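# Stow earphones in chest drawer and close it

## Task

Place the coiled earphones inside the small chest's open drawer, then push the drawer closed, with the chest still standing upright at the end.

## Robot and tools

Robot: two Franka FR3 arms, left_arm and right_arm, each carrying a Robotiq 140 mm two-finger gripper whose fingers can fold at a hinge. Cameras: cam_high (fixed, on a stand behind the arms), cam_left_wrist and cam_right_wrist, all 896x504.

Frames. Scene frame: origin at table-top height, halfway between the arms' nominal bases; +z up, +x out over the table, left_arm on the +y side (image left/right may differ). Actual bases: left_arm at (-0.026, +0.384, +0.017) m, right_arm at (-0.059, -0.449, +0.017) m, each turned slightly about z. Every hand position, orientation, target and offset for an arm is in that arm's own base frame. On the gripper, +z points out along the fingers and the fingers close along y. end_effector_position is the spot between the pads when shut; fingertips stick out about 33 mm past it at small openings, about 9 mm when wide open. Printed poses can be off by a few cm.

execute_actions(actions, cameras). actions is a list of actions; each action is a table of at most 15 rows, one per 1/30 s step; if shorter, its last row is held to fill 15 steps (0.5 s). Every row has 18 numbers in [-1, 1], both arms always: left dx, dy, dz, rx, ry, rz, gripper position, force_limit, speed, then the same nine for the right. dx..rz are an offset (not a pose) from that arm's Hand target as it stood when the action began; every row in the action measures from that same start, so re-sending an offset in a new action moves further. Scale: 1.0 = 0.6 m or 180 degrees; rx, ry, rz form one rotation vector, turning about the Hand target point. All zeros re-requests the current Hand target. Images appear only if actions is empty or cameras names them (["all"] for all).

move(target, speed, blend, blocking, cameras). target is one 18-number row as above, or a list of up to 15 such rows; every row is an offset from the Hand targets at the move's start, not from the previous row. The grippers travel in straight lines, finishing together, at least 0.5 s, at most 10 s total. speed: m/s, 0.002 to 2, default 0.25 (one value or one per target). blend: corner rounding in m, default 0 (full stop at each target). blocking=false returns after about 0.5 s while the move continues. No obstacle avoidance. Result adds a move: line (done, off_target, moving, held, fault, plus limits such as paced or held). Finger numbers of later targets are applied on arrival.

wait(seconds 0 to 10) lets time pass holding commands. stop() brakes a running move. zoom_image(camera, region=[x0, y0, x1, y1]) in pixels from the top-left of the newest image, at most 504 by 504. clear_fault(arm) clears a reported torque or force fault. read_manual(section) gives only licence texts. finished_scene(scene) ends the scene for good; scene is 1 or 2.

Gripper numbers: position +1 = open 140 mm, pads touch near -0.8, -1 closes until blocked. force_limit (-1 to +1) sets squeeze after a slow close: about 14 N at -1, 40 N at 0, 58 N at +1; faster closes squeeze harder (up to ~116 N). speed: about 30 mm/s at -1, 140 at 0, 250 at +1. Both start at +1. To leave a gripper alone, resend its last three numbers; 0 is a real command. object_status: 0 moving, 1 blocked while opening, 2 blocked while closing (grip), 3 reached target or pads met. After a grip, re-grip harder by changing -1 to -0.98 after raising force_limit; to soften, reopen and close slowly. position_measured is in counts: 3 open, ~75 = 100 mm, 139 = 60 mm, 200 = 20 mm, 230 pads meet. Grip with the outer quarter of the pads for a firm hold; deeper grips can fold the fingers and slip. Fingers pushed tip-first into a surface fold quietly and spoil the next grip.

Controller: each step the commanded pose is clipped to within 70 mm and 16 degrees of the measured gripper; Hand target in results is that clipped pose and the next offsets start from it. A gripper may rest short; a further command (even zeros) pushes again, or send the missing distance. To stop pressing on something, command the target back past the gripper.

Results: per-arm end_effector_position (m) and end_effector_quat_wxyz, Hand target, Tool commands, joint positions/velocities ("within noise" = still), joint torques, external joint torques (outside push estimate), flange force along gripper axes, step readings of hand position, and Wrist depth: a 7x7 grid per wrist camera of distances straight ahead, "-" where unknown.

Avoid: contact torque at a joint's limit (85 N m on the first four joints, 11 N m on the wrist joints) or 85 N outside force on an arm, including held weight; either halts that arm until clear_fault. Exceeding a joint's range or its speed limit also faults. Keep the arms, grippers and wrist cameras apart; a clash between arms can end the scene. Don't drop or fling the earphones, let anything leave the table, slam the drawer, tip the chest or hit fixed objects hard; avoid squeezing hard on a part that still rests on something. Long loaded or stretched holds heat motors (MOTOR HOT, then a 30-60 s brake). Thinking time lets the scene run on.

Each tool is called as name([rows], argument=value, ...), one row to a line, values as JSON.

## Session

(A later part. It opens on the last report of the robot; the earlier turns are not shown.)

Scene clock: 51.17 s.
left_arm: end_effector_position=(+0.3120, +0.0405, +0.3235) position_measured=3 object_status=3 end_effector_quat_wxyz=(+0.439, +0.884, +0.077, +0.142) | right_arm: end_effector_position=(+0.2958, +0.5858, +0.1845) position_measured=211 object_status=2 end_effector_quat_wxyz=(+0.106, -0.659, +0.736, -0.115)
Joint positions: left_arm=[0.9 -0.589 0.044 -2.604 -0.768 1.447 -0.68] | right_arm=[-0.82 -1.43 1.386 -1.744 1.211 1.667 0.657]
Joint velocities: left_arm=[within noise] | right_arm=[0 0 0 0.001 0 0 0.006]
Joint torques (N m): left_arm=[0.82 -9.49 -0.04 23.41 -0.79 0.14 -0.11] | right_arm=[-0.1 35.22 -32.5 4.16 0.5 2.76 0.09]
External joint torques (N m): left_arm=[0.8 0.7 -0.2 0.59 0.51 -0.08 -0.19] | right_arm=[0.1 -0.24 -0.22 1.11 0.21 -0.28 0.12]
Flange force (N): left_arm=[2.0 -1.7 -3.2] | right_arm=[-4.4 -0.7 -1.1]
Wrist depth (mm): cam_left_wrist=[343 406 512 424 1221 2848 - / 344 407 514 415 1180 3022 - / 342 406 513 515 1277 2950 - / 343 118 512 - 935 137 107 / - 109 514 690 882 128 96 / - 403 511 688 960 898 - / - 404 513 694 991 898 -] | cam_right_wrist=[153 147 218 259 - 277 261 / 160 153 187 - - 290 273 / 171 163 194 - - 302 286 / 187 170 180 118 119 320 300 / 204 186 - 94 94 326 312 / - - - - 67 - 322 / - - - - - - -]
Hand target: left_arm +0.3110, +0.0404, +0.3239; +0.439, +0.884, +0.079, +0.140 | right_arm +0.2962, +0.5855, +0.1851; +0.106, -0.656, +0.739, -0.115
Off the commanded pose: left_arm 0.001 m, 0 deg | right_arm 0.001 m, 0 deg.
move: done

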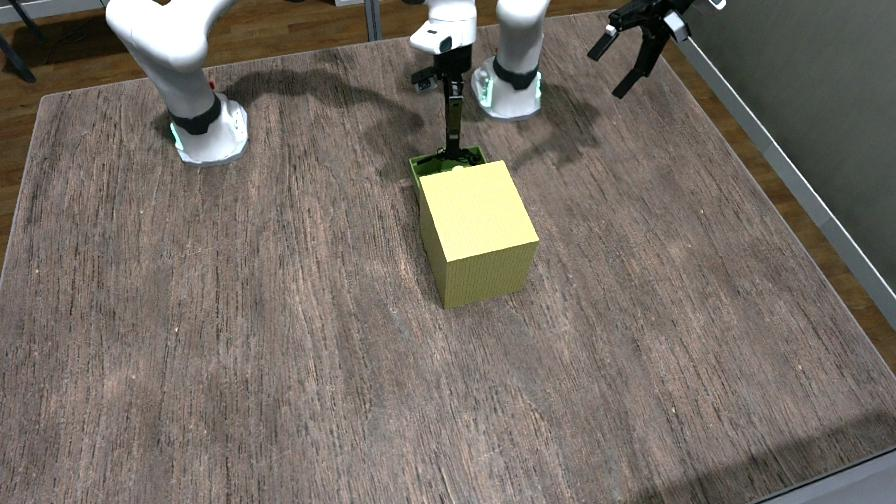

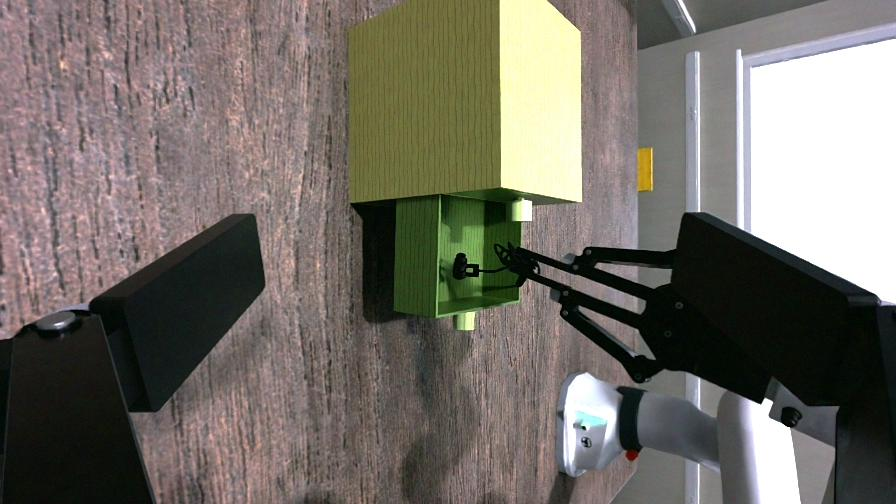

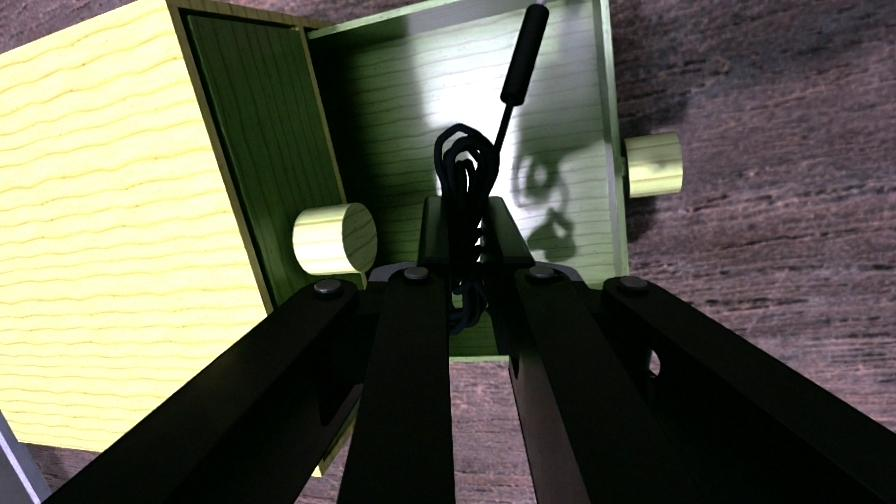

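move([
  [0,0,0,0,0,0,1,1,1,-0.0009,0.015,0,0,0,0,-1,-0.7,-1],
  [0,0,0,0,0,0,1,1,1,-0.0009,0.015,-0.0583,0,0,0,-1,-0.7,-1],
], speed=0.12, blend=[0.005,0], cameras=["all"])

zoom_image(camera="cam_left_wrist", region=[390, 180, 550, 320])

zoom_image(camera="cam_high", region=[390, 120, 510, 220])

Scene clock: 55.27 s.
left_arm: end_effector_position=(+0.3120, +0.0405, +0.3235) position_measured=3 object_status=3 end_effector_quat_wxyz=(+0.439, +0.884, +0.077, +0.142) | right_arm: end_effector_position=(+0.2952, +0.5934, +0.1493) position_measured=211 object_status=2 end_effector_quat_wxyz=(+0.103, -0.658, +0.737, -0.116)
Joint positions: left_arm=[0.9 -0.589 0.044 -2.604 -0.768 1.447 -0.68] | right_arm=[-0.828 -1.468 1.434 -1.739 1.252 1.698 0.674]
Joint velocities: left_arm=[within noise] | right_arm=[0 0 0 -0.001 0.003 0.004 0.005]
Joint torques (N m): left_arm=[0.85 -9.48 -0.07 23.47 -0.81 0.14 -0.14] | right_arm=[1 35.66 -32.55 2.27 0.92 3.33 0.16]
External joint torques (N m): left_arm=[0.92 0.72 -0.15 0.53 0.52 -0.08 -0.23] | right_arm=[1.11 -0.18 -0.26 0.1 0.63 0.36 0.19]
Flange force (N): left_arm=[1.7 -1.8 -3.3] | right_arm=[2.2 2.6 0.5]
Wrist depth (mm): cam_left_wrist=[339 403 513 448 1408 - - / 343 404 511 449 1311 3644 - / 343 405 507 465 1297 2212 - / 345 118 514 - 939 137 - / - 109 513 690 433 137 96 / - 404 510 696 968 360 - / - 402 512 694 983 826 -] | cam_right_wrist=[- 147 - - 257 249 234 / - 152 - - 223 259 243 / 123 144 254 159 231 268 257 / 132 142 150 123 124 288 268 / 145 138 - 94 94 291 279 / - - - - 67 - 287 / - - - - - - -]
Hand target: left_arm +0.3110, +0.0404, +0.3239; +0.439, +0.884, +0.079, +0.140 | right_arm +0.2956, +0.5945, +0.1501; +0.106, -0.656, +0.739, -0.115
Off the commanded pose: left_arm 0.001 m, 0 deg | right_arm 0.001 m, 0 deg.
move: done; blend cut to 0.0045 m at target 1

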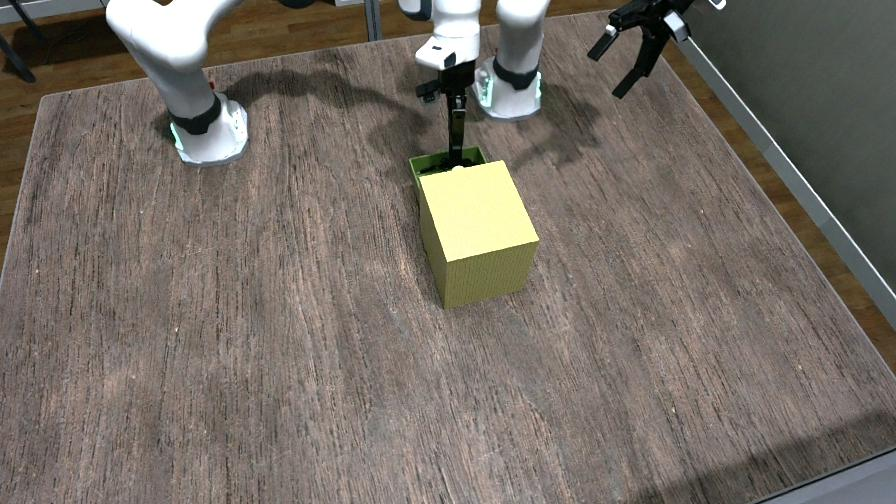

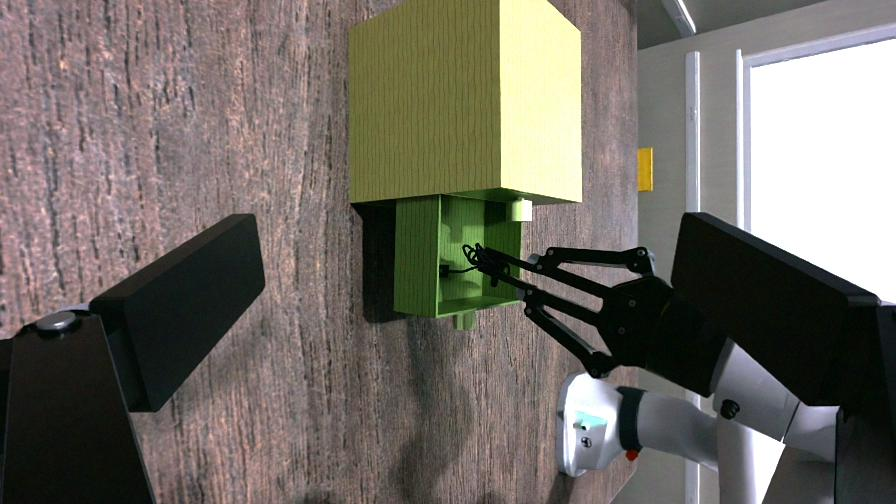

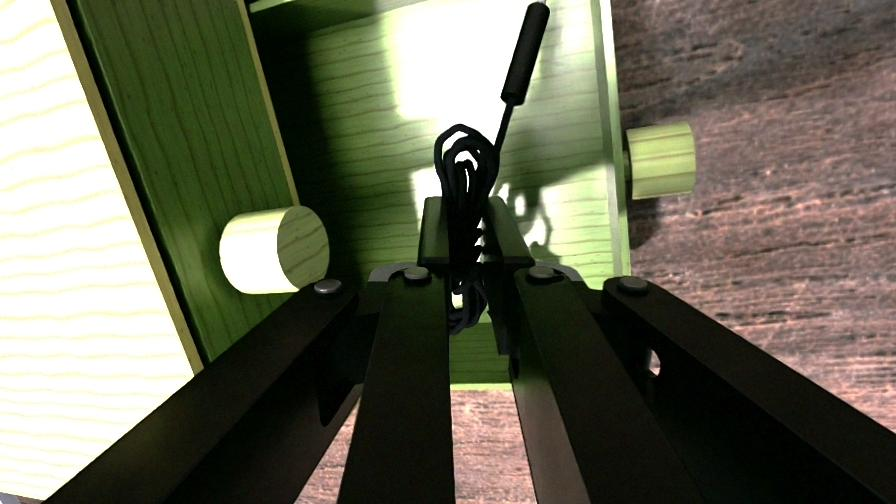

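Scaled by 3.150 from the camera's 896x504 image, which has a finer 1280x720 frame.

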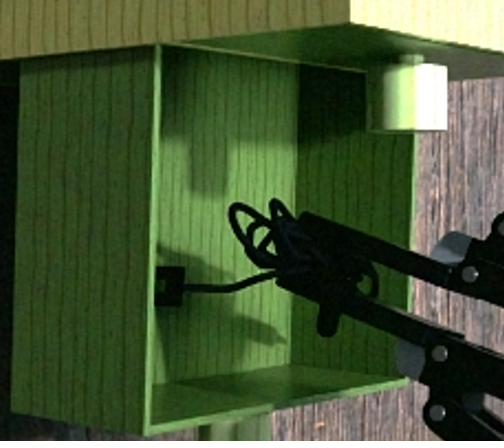

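Scaled by 4.200 from the camera's 896x504 image, which has a finer 1280x720 frame.

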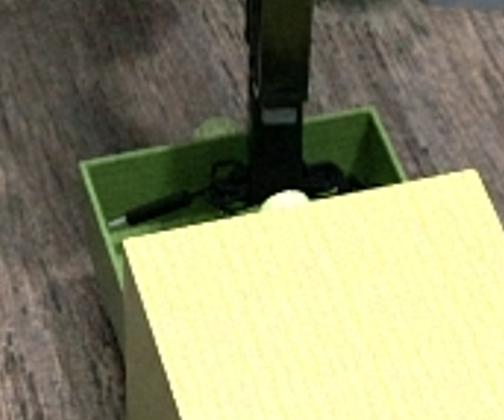

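move(target=[0,0,0,0,0,0,1,1,1,0,0,-0.06,0,0,0,-1,-0.7,-1], speed=0.1, cameras=["all"])

zoom_image(camera="cam_left_wrist", region=[390, 180, 550, 320])

zoom_image(camera="cam_right_wrist", region=[200, 0, 660, 460])

Scene clock: 56.63 s.
left_arm: end_effector_position=(+0.3120, +0.0405, +0.3235) position_measured=3 object_status=3 end_effector_quat_wxyz=(+0.439, +0.884, +0.077, +0.142) | right_arm: end_effector_position=(+0.2954, +0.5934, +0.1137) position_measured=211 object_status=2 end_effector_quat_wxyz=(+0.104, -0.657, +0.737, -0.116)
Joint positions: left_arm=[0.9 -0.589 0.044 -2.604 -0.768 1.447 -0.68] | right_arm=[-0.819 -1.509 1.481 -1.763 1.299 1.739 0.677]
Joint velocities: left_arm=[within noise] | right_arm=[-0.001 0 0 0 0.002 0.003 0]
Joint torques (N m): left_arm=[0.81 -9.46 -0.06 23.42 -0.77 0.14 -0.12] | right_arm=[1.04 35.52 -32.8 1.49 0.87 3.23 0.15]
External joint torques (N m): left_arm=[0.83 0.71 -0.19 0.55 0.54 -0.08 -0.21] | right_arm=[1 -0.21 -0.06 0.07 0.55 0.23 0.18]
Flange force (N): left_arm=[1.8 -1.8 -3.2] | right_arm=[2.0 2.4 0.5]
Wrist depth (mm): cam_left_wrist=[342 402 515 457 1339 3872 - / 345 406 514 449 1441 2881 - / 342 404 496 455 1304 4347 2232 / 343 119 514 502 600 137 - / - 109 515 666 422 137 96 / - 403 512 692 953 337 - / - 404 512 698 976 377 -] | cam_right_wrist=[- 141 196 181 - 219 207 / - 214 208 - - 227 216 / 117 143 - - - 144 225 / - 125 - 123 - 252 235 / - 115 - 94 94 257 248 / - - - - 67 - 253 / - - - - - - -]
Hand target: left_arm +0.3110, +0.0404, +0.3239; +0.439, +0.884, +0.079, +0.140 | right_arm +0.2956, +0.5945, +0.1141; +0.106, -0.656, +0.739, -0.115
Off the commanded pose: left_arm 0.001 m, 0 deg | right_arm 0.001 m, 0 deg.
move: done

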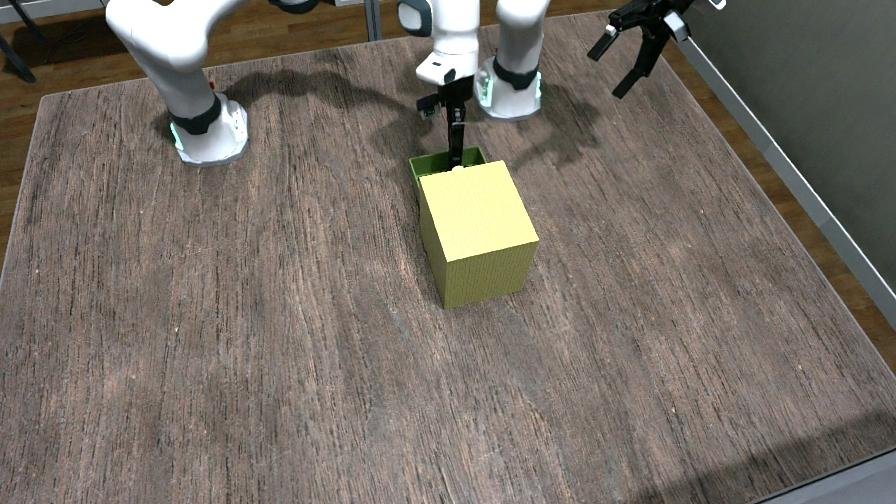

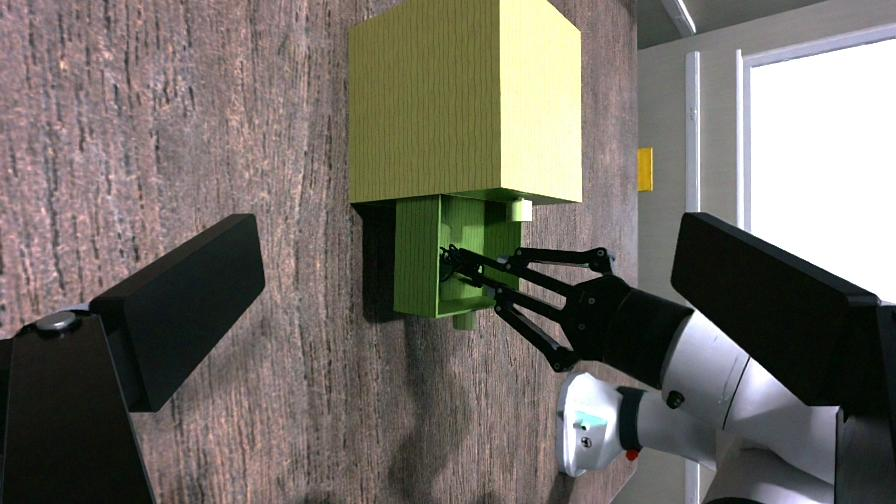

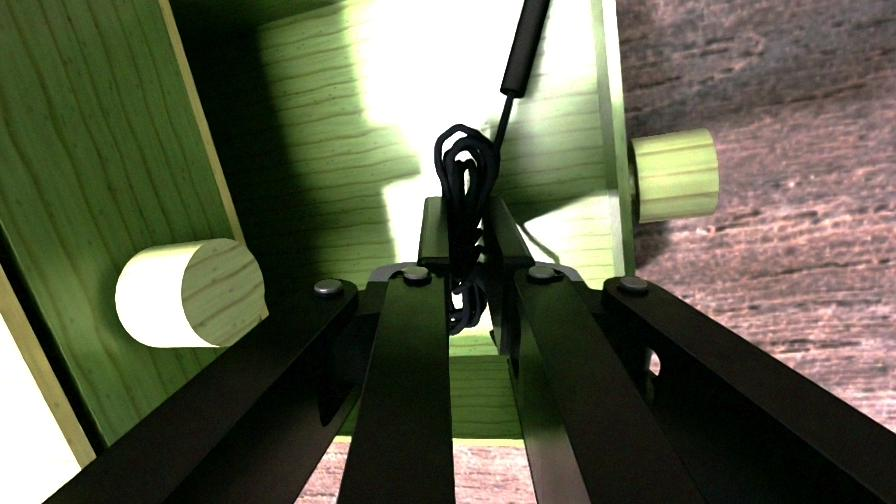

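Scaled by 3.150 from the camera's 896x504 image, which has a finer 1280x720 frame.

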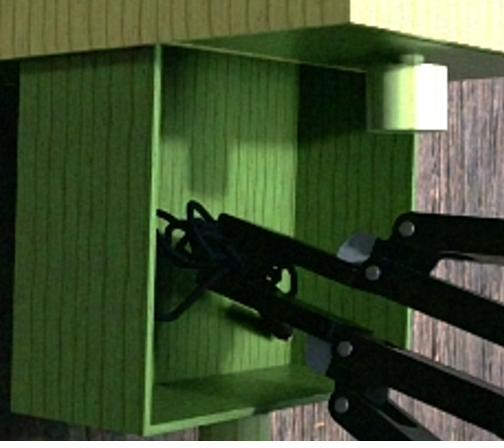

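Scaled by 1.096 from the camera's 896x504 image, which has a finer 1280x720 frame.

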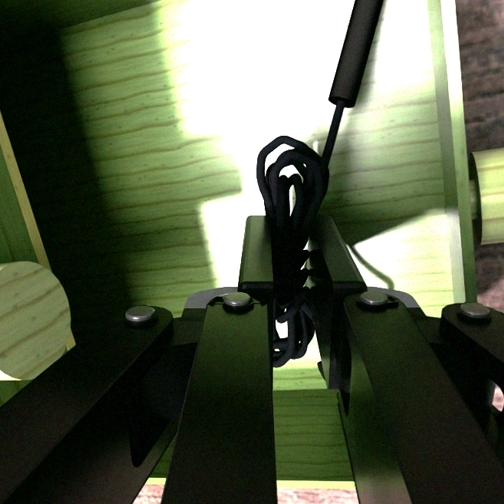

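move([
  [0,0,0,0,0,0,1,1,1,0,0,-0.0133,0,0,0,-1,-0.7,-1],
  [0,0,0,0,0,0,1,1,1,0,0,-0.0133,0,0,0,-0.38,-0.7,-1],
], speed=0.08, cameras=["cam_left_wrist","cam_right_wrist"])

zoom_image(camera="cam_left_wrist", region=[390, 180, 550, 320])

Scene clock: 59.00 s.
left_arm: end_effector_position=(+0.3120, +0.0405, +0.3235) position_measured=3 object_status=3 end_effector_quat_wxyz=(+0.439, +0.884, +0.077, +0.142) | right_arm: end_effector_position=(+0.2958, +0.5938, +0.1064) position_measured=177 object_status=0 end_effector_quat_wxyz=(+0.104, -0.657, +0.737, -0.116)
Joint positions: left_arm=[0.9 -0.589 0.044 -2.604 -0.768 1.447 -0.68] | right_arm=[-0.818 -1.518 1.49 -1.767 1.31 1.749 0.677]
Joint torques (N m): left_arm=[0.82 -9.49 -0.11 23.44 -0.78 0.14 -0.09] | right_arm=[1.07 35.46 -32.79 1.23 0.88 3.31 0.16]
External joint torques (N m): left_arm=[0.85 0.72 -0.21 0.62 0.53 -0.07 -0.17] | right_arm=[0.94 -0.28 -0.01 -0.01 0.55 0.31 0.19]
Flange force (N): left_arm=[2.0 -1.9 -3.3] | right_arm=[2.2 2.4 0.8]
Wrist depth (mm): cam_left_wrist=[342 405 494 454 1354 2453 3490 / 342 404 513 447 1221 4765 - / 343 405 493 - 1174 3097 - / 342 118 513 - 932 136 - / - 109 514 635 422 127 96 / - 407 512 702 960 339 - / - 404 512 696 976 355 -] | cam_right_wrist=[- 170 186 - 170 213 201 / - 205 194 189 - 221 209 / 117 143 215 - - 133 217 / - 125 218 180 124 243 228 / - 94 92 212 - 94 239 / - - - 198 - - - / - - - 346 - - -]
Hand target: left_arm +0.3110, +0.0404, +0.3239; +0.439, +0.884, +0.079, +0.140 | right_arm +0.2956, +0.5945, +0.1061; +0.106, -0.656, +0.739, -0.115
Off the commanded pose: left_arm 0.001 m, 0 deg | right_arm 0.001 m, 0 deg.
move: done
Images, in order (width x height): cam_left_wrist 896x504, cam_right_wrist 896x504.

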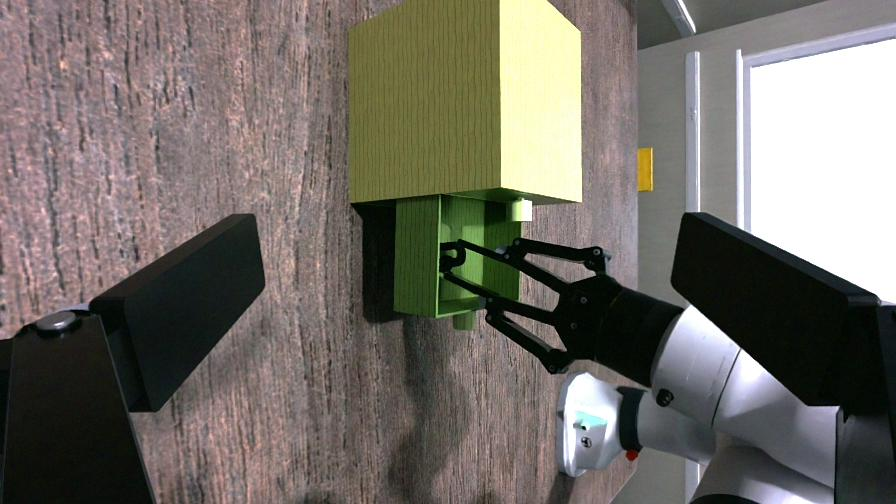

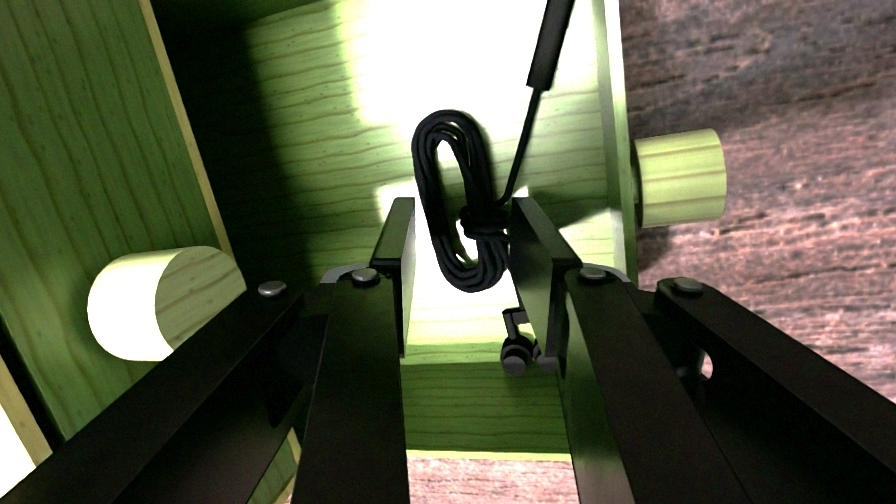

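Scaled by 3.150 from the camera's 896x504 image, which has a finer 1280x720 frame.

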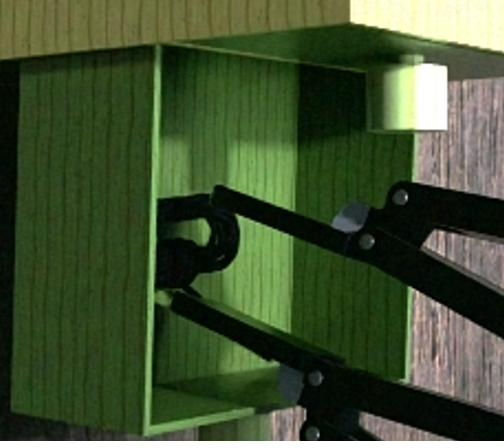

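move(target=[0,0,0,0,0,0,1,1,1,-0.0408,0.0045,0.1267,0,0,0,-0.38,-0.7,-1], speed=0.1, cameras=["cam_high","cam_left_wrist","cam_right_wrist"])

zoom_image(camera="cam_left_wrist", region=[390, 180, 550, 320])

Scene clock: 67.03 s.
left_arm: end_effector_position=(+0.3120, +0.0405, +0.3235) position_measured=3 object_status=3 end_effector_quat_wxyz=(+0.439, +0.884, +0.077, +0.142) | right_arm: end_effector_position=(+0.2719, +0.5976, +0.1816) position_measured=177 object_status=3 end_effector_quat_wxyz=(+0.107, -0.658, +0.737, -0.115)
Joint positions: left_arm=[0.9 -0.589 0.044 -2.604 -0.768 1.447 -0.68] | right_arm=[-0.79 -1.448 1.381 -1.73 1.218 1.649 0.702]
Joint velocities: left_arm=[within noise] | right_arm=[0 0 0 0 0.001 -0.005 0.004]
Joint torques (N m): left_arm=[0.85 -9.44 0 23.44 -0.79 0.14 -0.11] | right_arm=[0.65 35.99 -32.08 3.61 0.15 2.69 0.19]
External joint torques (N m): left_arm=[0.84 0.8 -0.15 0.57 0.52 -0.08 -0.19] | right_arm=[0.52 0.32 -0.1 0.91 -0.12 -0.29 0.22]
Flange force (N): left_arm=[2.1 -2.0 -3.4] | right_arm=[-3.1 0.2 -1.9]
Wrist depth (mm): cam_left_wrist=[341 404 494 450 1169 - - / 342 403 514 449 1191 3754 - / 342 406 514 482 1347 3097 2693 / 344 118 516 631 991 136 - / - 110 509 692 869 128 96 / - 405 513 692 932 368 - / - 404 511 698 983 888 -] | cam_right_wrist=[148 183 257 249 292 275 259 / 156 189 261 254 305 288 270 / 173 171 189 279 323 302 283 / 181 174 181 285 151 318 297 / 197 174 92 273 - 94 308 / - - - 425 - - - / - - - 466 - - -]
Hand target: left_arm +0.3110, +0.0404, +0.3239; +0.439, +0.884, +0.079, +0.140 | right_arm +0.2711, +0.5972, +0.1821; +0.106, -0.656, +0.739, -0.115
Off the commanded pose: left_arm 0.001 m, 0 deg | right_arm 0.001 m, 0 deg.
move: done

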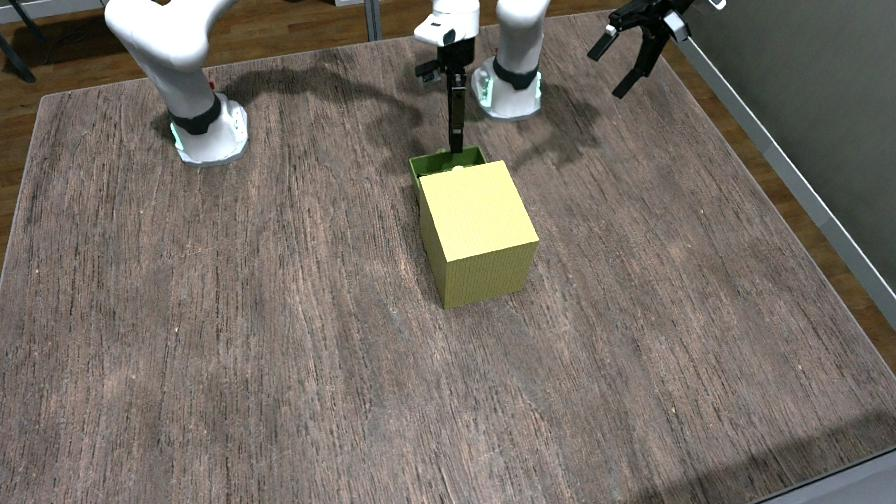

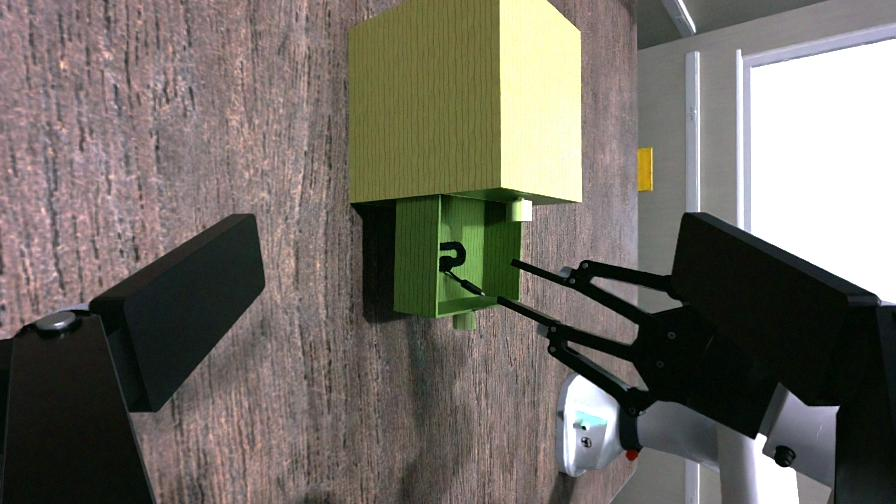

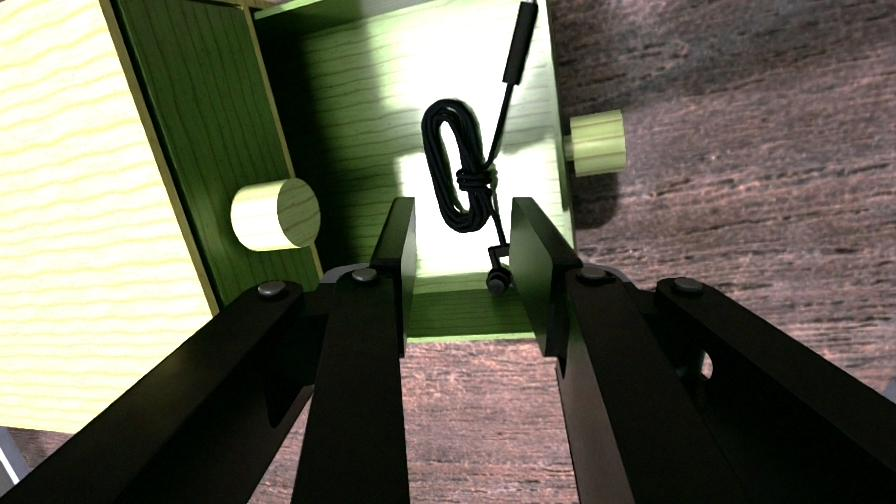

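Scaled by 3.150 from the camera's 896x504 image, which has a finer 1280x720 frame.

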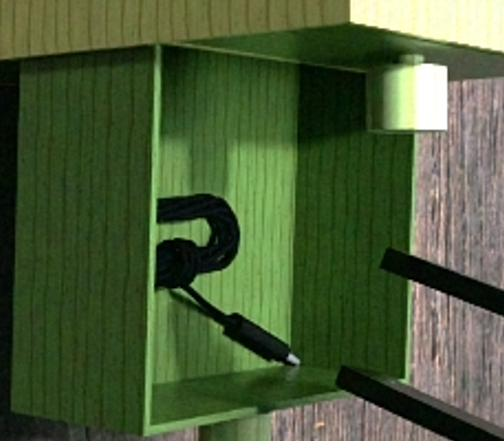

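move(target=[0,0,0,0,0,0,1,1,1,-0.1585,-0.0375,0.0965,0.1507,-0.0039,-0.4222,-0.85,-0.7,-0.5], speed=0.35, cameras=["all"])

Scene clock: 71.07 s.
left_arm: end_effector_position=(+0.3120, +0.0405, +0.3235) position_measured=3 object_status=3 end_effector_quat_wxyz=(+0.439, +0.884, +0.077, +0.142) | right_arm: end_effector_position=(+0.1764, +0.5746, +0.2398) position_measured=232 object_status=3 end_effector_quat_wxyz=(+0.158, -0.029, +0.987, +0.004)
Joint positions: left_arm=[0.9 -0.589 0.044 -2.604 -0.768 1.447 -0.68] | right_arm=[-0.61 -1.614 1.139 -1.868 1.303 1.413 2.114]
Joint velocities: left_arm=[within noise] | right_arm=[0 0 0 -0.001 -0.001 0 0.006]
Joint torques (N m): left_arm=[0.85 -9.45 -0.07 23.47 -0.78 0.14 -0.1] | right_arm=[0.16 34.12 -30.26 0.12 0.53 2.78 0.21]
External joint torques (N m): left_arm=[0.89 0.69 -0.17 0.65 0.53 -0.08 -0.18] | right_arm=[0.02 0.34 -0.1 0.59 0.21 -0.22 0.22]
Flange force (N): left_arm=[1.9 -1.8 -3.5] | right_arm=[-0.6 2.8 -1.3]
Wrist depth (mm): cam_left_wrist=[342 404 511 451 1392 2478 - / 341 402 513 448 1258 2848 - / 342 406 513 465 1297 2950 - / 343 118 511 - 1101 137 - / - 110 512 692 1082 120 96 / - 401 511 696 876 755 - / - 404 512 702 987 360 -] | cam_right_wrist=[342 343 345 347 349 351 349 / 375 378 379 383 383 387 386 / 417 418 410 401 416 427 428 / 466 469 480 114 468 480 483 / 536 521 - 88 88 537 554 / 600 - - - 70 - 626 / - - - - - - -]
Hand target: left_arm +0.3110, +0.0404, +0.3239; +0.439, +0.884, +0.079, +0.140 | right_arm +0.1760, +0.5747, +0.2400; +0.158, -0.026, +0.987, +0.005
Off the commanded pose: left_arm 0.001 m, 0 deg | right_arm 0.000 m, 0 deg.
move: done

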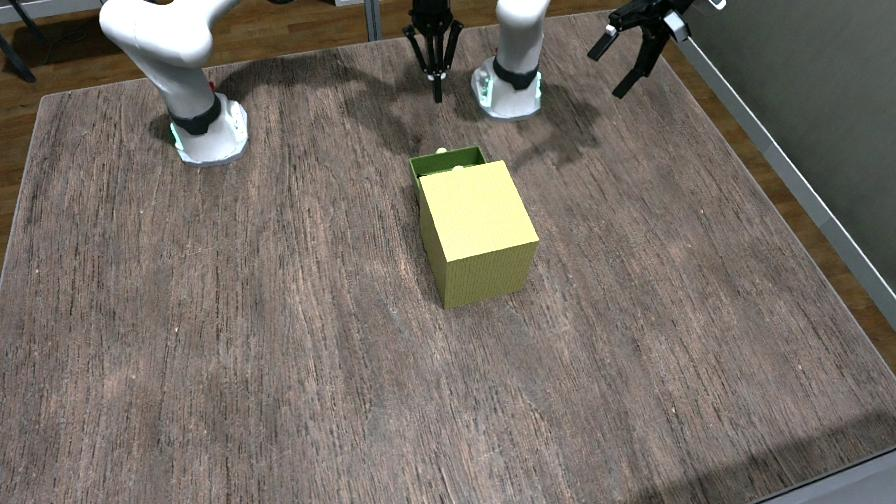

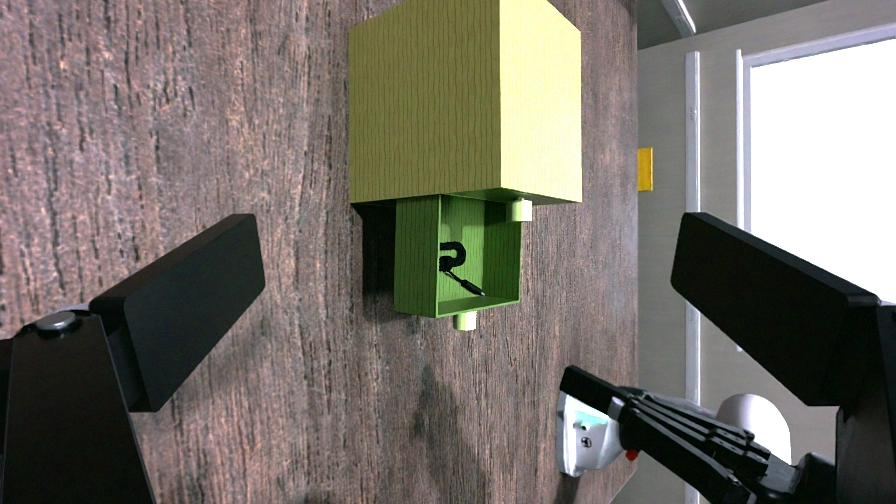

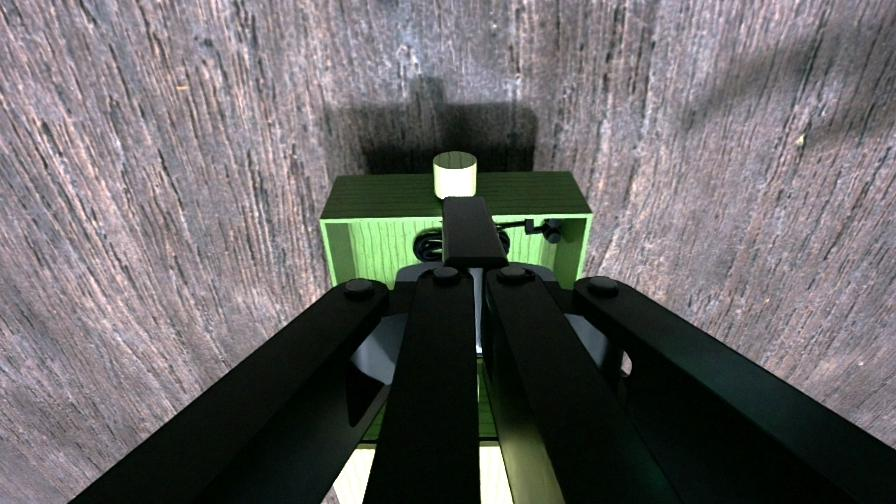

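move(target=[0,0,0,0,0,0,1,1,1,0.0045,0.0068,-0.2167,-0.0026,0.0444,0,-0.85,-0.7,-0.5], speed=0.25, cameras=["all"])

zoom_image(camera="cam_right_wrist", region=[250, 60, 700, 320])

zoom_image(camera="cam_left_wrist", region=[380, 180, 620, 400])

Scene clock: 82.77 s.
left_arm: end_effector_position=(+0.3120, +0.0405, +0.3235) position_measured=3 object_status=3 end_effector_quat_wxyz=(+0.439, +0.884, +0.077, +0.142) | right_arm: end_effector_position=(+0.1780, +0.5774, +0.1095) position_measured=232 object_status=3 end_effector_quat_wxyz=(+0.087, -0.023, +0.996, +0.001)
Joint positions: left_arm=[0.9 -0.589 0.044 -2.604 -0.768 1.447 -0.68] | right_arm=[-0.616 -1.664 1.354 -1.938 1.487 1.483 2.108]
Joint velocities: left_arm=[within noise] | right_arm=[-0.001 0.001 0 0 0.003 0.005 -0.004]
Joint torques (N m): left_arm=[0.81 -9.54 -0.1 23.42 -0.78 0.14 -0.12] | right_arm=[0.1 32.84 -31.95 -1.31 1.1 3.1 -0.14]
External joint torques (N m): left_arm=[0.82 0.64 -0.23 0.59 0.53 -0.08 -0.2] | right_arm=[-0.04 0.48 -0.19 0.41 0.51 0.33 -0.14]
Flange force (N): left_arm=[1.8 -1.6 -3.1] | right_arm=[-1.0 1.7 0.2]
Wrist depth (mm): cam_left_wrist=[342 404 512 463 1233 - - / 342 408 511 450 1354 2753 - / 343 404 514 461 1297 3812 - / 342 118 511 - 1106 137 2478 / - 110 513 708 1092 120 96 / - 406 511 664 455 392 - / - 404 514 692 949 351 -] | cam_right_wrist=[228 229 230 231 232 232 232 / 246 246 247 249 249 250 251 / 265 266 268 268 270 271 272 / 289 290 291 124 290 295 298 / 317 313 - 88 88 320 327 / 344 - - - 70 - 358 / - - - - - - -]
Hand target: left_arm +0.3110, +0.0404, +0.3239; +0.439, +0.884, +0.079, +0.140 | right_arm +0.1787, +0.5788, +0.1100; +0.088, -0.026, +0.996, +0.002
Off the commanded pose: left_arm 0.001 m, 0 deg | right_arm 0.002 m, 0 deg.
move: done

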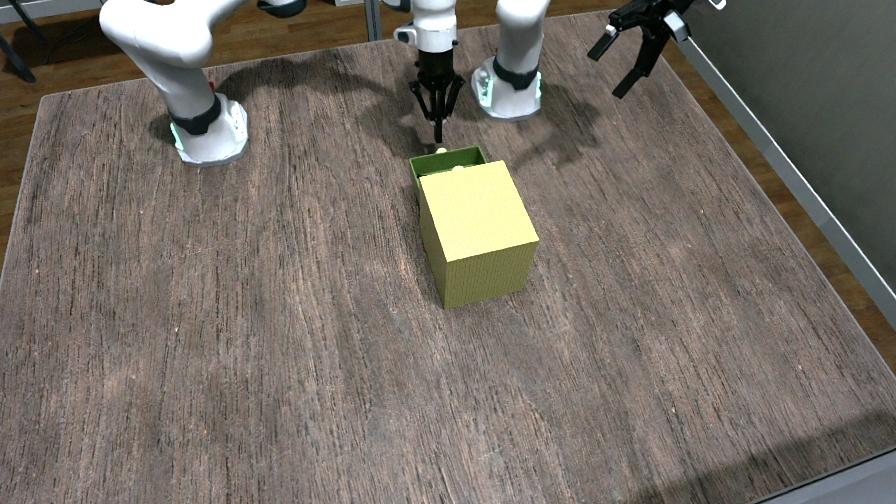

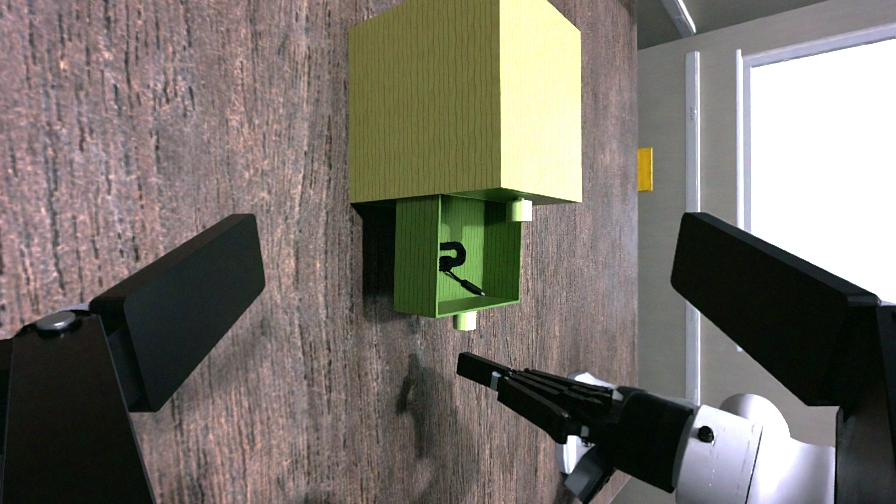

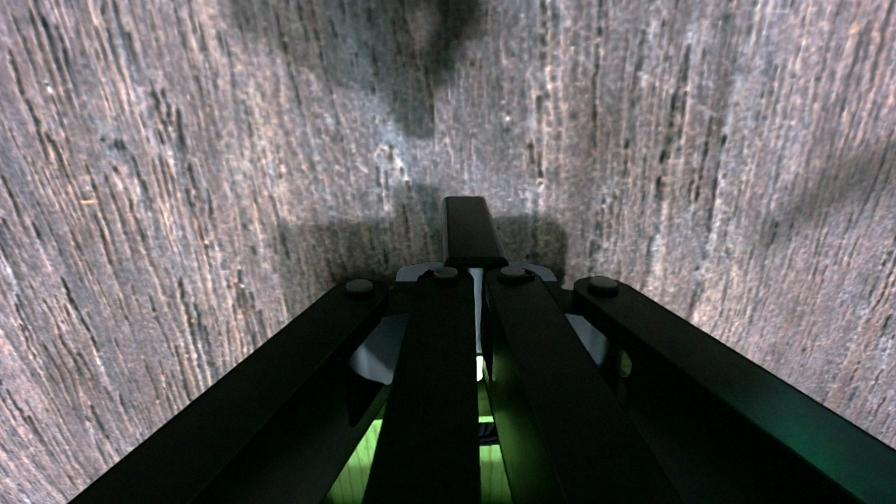

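Scaled by 1.120 from the camera's 896x504 image, which has a finer 1280x720 frame.

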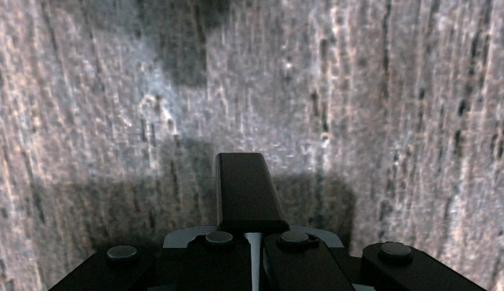

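Scaled by 2.100 from the camera's 896x504 image, which has a finer 1280x720 frame.

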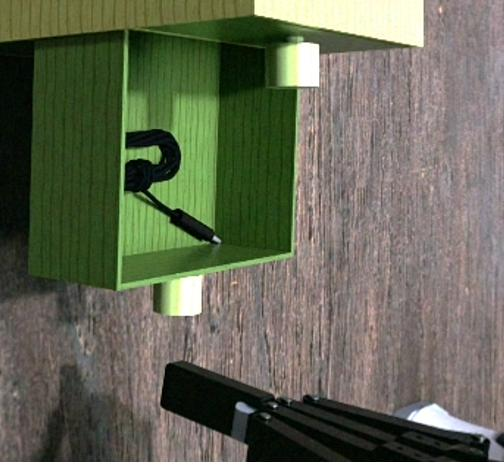

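move([
  [0,0,0,0,0,0,1,1,1,0.0416,0.0024,0,0,0,0,-0.85,-0.7,-0.5],
  [0,0,0,0,0,0,1,1,1,0.19966,0.0116,0,0,0,0,-0.85,-0.7,-0.5],
], speed=[0.05,0.07], blend=[0.005,0], cameras=["cam_left_wrist","cam_right_wrist"])

zoom_image(camera="cam_left_wrist", region=[340, 130, 620, 370])

Scene clock: 86.70 s.
left_arm: end_effector_position=(+0.3120, +0.0405, +0.3235) position_measured=3 object_status=3 end_effector_quat_wxyz=(+0.439, +0.884, +0.077, +0.142) | right_arm: end_effector_position=(+0.2979, +0.5845, +0.1094) position_measured=232 object_status=3 end_effector_quat_wxyz=(+0.088, -0.023, +0.996, +0.001)
Joint positions: left_arm=[0.9 -0.589 0.044 -2.604 -0.768 1.447 -0.68] | right_arm=[-0.907 -1.644 1.359 -1.773 1.526 1.509 1.989]
Joint velocities: left_arm=[within noise] | right_arm=[-0.001 -0.002 0.001 -0.001 0 0 -0.006]
Joint torques (N m): left_arm=[0.85 -9.48 -0.04 23.4 -0.79 0.13 -0.12] | right_arm=[-0.04 36.9 -32.09 -1.52 1.19 3.11 -0.27]
External joint torques (N m): left_arm=[0.87 0.69 -0.16 0.55 0.52 -0.09 -0.2] | right_arm=[-0.05 0.5 -0.17 0.67 0.57 0.31 -0.26]
Flange force (N): left_arm=[1.7 -1.7 -3.3] | right_arm=[-1.9 2.4 0.1]
Wrist depth (mm): cam_left_wrist=[341 401 513 451 1251 2693 - / 343 406 513 447 1325 3349 2338 / 344 406 514 482 1197 2406 2118 / 344 118 510 631 1011 137 106 / - 109 512 700 935 128 96 / - 406 512 690 968 823 - / - 404 510 694 983 807 -] | cam_right_wrist=[228 229 230 231 233 233 234 / 245 247 249 249 251 252 253 / 266 268 268 270 271 273 274 / 290 291 287 123 291 297 299 / 318 313 - 88 88 323 330 / 344 - - - 70 - 359 / - - - - - - -]
Hand target: left_arm +0.3110, +0.0404, +0.3239; +0.439, +0.884, +0.079, +0.140 | right_arm +0.2985, +0.5857, +0.1100; +0.088, -0.026, +0.996, +0.002
Off the commanded pose: left_arm 0.001 m, 0 deg | right_arm 0.002 m, 0 deg.
move: done
Images, in order (width x height): cam_left_wrist 896x504, cam_right_wrist 896x504.

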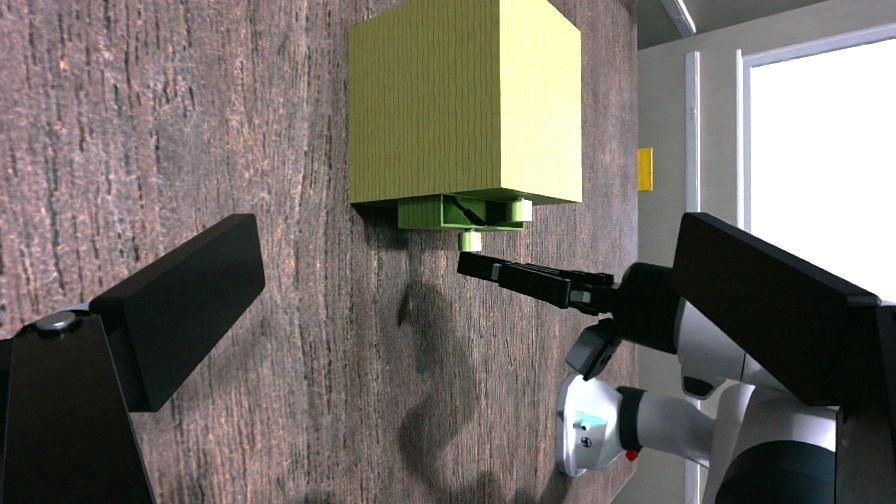

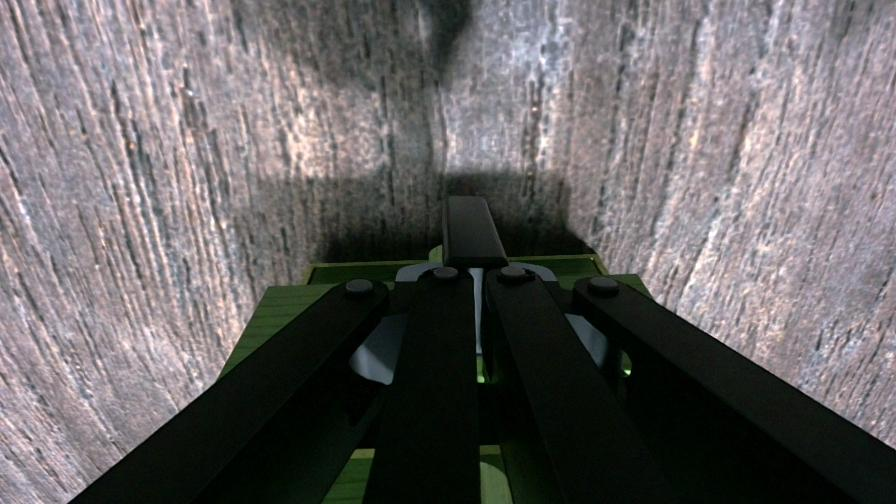

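Scaled by 1.800 from the camera's 896x504 image, which has a finer 1280x720 frame.

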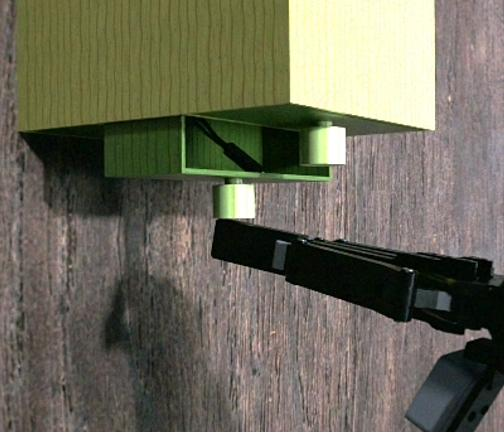

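move(target=[0,0,0,0,0,0,1,1,1,0.0333,0.00193,0,0,0,0,-0.85,-0.7,-0.5], speed=0.05, cameras=["cam_left_wrist"])

zoom_image(camera="cam_left_wrist", region=[390, 160, 570, 280])

Scene clock: 88.00 s.
left_arm: end_effector_position=(+0.3120, +0.0405, +0.3235) position_measured=3 object_status=3 end_effector_quat_wxyz=(+0.439, +0.884, +0.077, +0.142) | right_arm: end_effector_position=(+0.3176, +0.5856, +0.1091) position_measured=232 object_status=3 end_effector_quat_wxyz=(+0.087, -0.023, +0.996, +0.001)
Joint positions: left_arm=[0.9 -0.589 0.044 -2.604 -0.768 1.447 -0.68] | right_arm=[-0.959 -1.641 1.359 -1.735 1.534 1.511 1.975]
Joint velocities: left_arm=[within noise] | right_arm=[0 -0.001 0.001 0.002 0.001 0 -0.006]
Joint torques (N m): left_arm=[0.82 -9.54 -0.06 23.39 -0.8 0.14 -0.11] | right_arm=[-0.3 37.8 -32.03 -1.64 1.21 3.15 -0.24]
External joint torques (N m): left_arm=[0.84 0.67 -0.19 0.51 0.51 -0.09 -0.2] | right_arm=[-0.46 0.39 -0.12 0.6 0.56 0.35 -0.23]
Flange force (N): left_arm=[1.7 -1.7 -3.1] | right_arm=[-2.8 2.8 0.4]
Wrist depth (mm): cam_left_wrist=[344 404 494 450 1304 - - / 342 406 512 445 1245 2816 2273 / 343 404 514 438 1408 2950 - / 341 118 517 663 504 137 294 / - 109 515 702 1007 127 96 / - 405 510 698 979 904 - / - 405 513 700 999 329 -] | cam_right_wrist=[228 229 230 232 232 233 234 / 245 247 248 249 251 251 252 / 266 267 269 269 270 272 274 / 289 290 283 123 277 298 299 / 317 313 - 88 88 321 329 / 346 - - - 70 - 360 / - - - - - - -]
Hand target: left_arm +0.3110, +0.0404, +0.3239; +0.439, +0.884, +0.079, +0.140 | right_arm +0.3185, +0.5869, +0.1100; +0.088, -0.026, +0.996, +0.002
Off the commanded pose: left_arm 0.001 m, 0 deg | right_arm 0.002 m, 0 deg.
move: done
Images, in order (width x height): cam_left_wrist 896x504.

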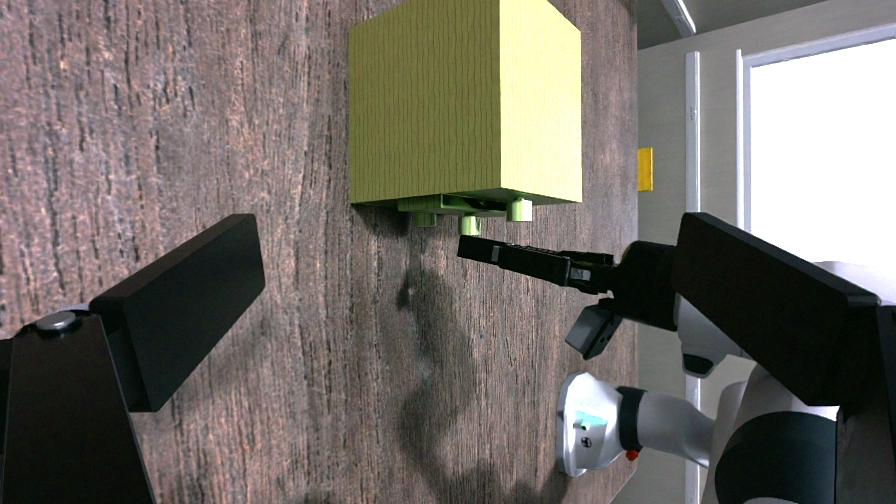

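Scaled by 2.800 from the camera's 896x504 image, which has a finer 1280x720 frame.

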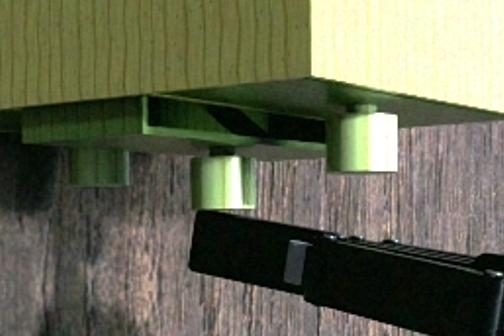

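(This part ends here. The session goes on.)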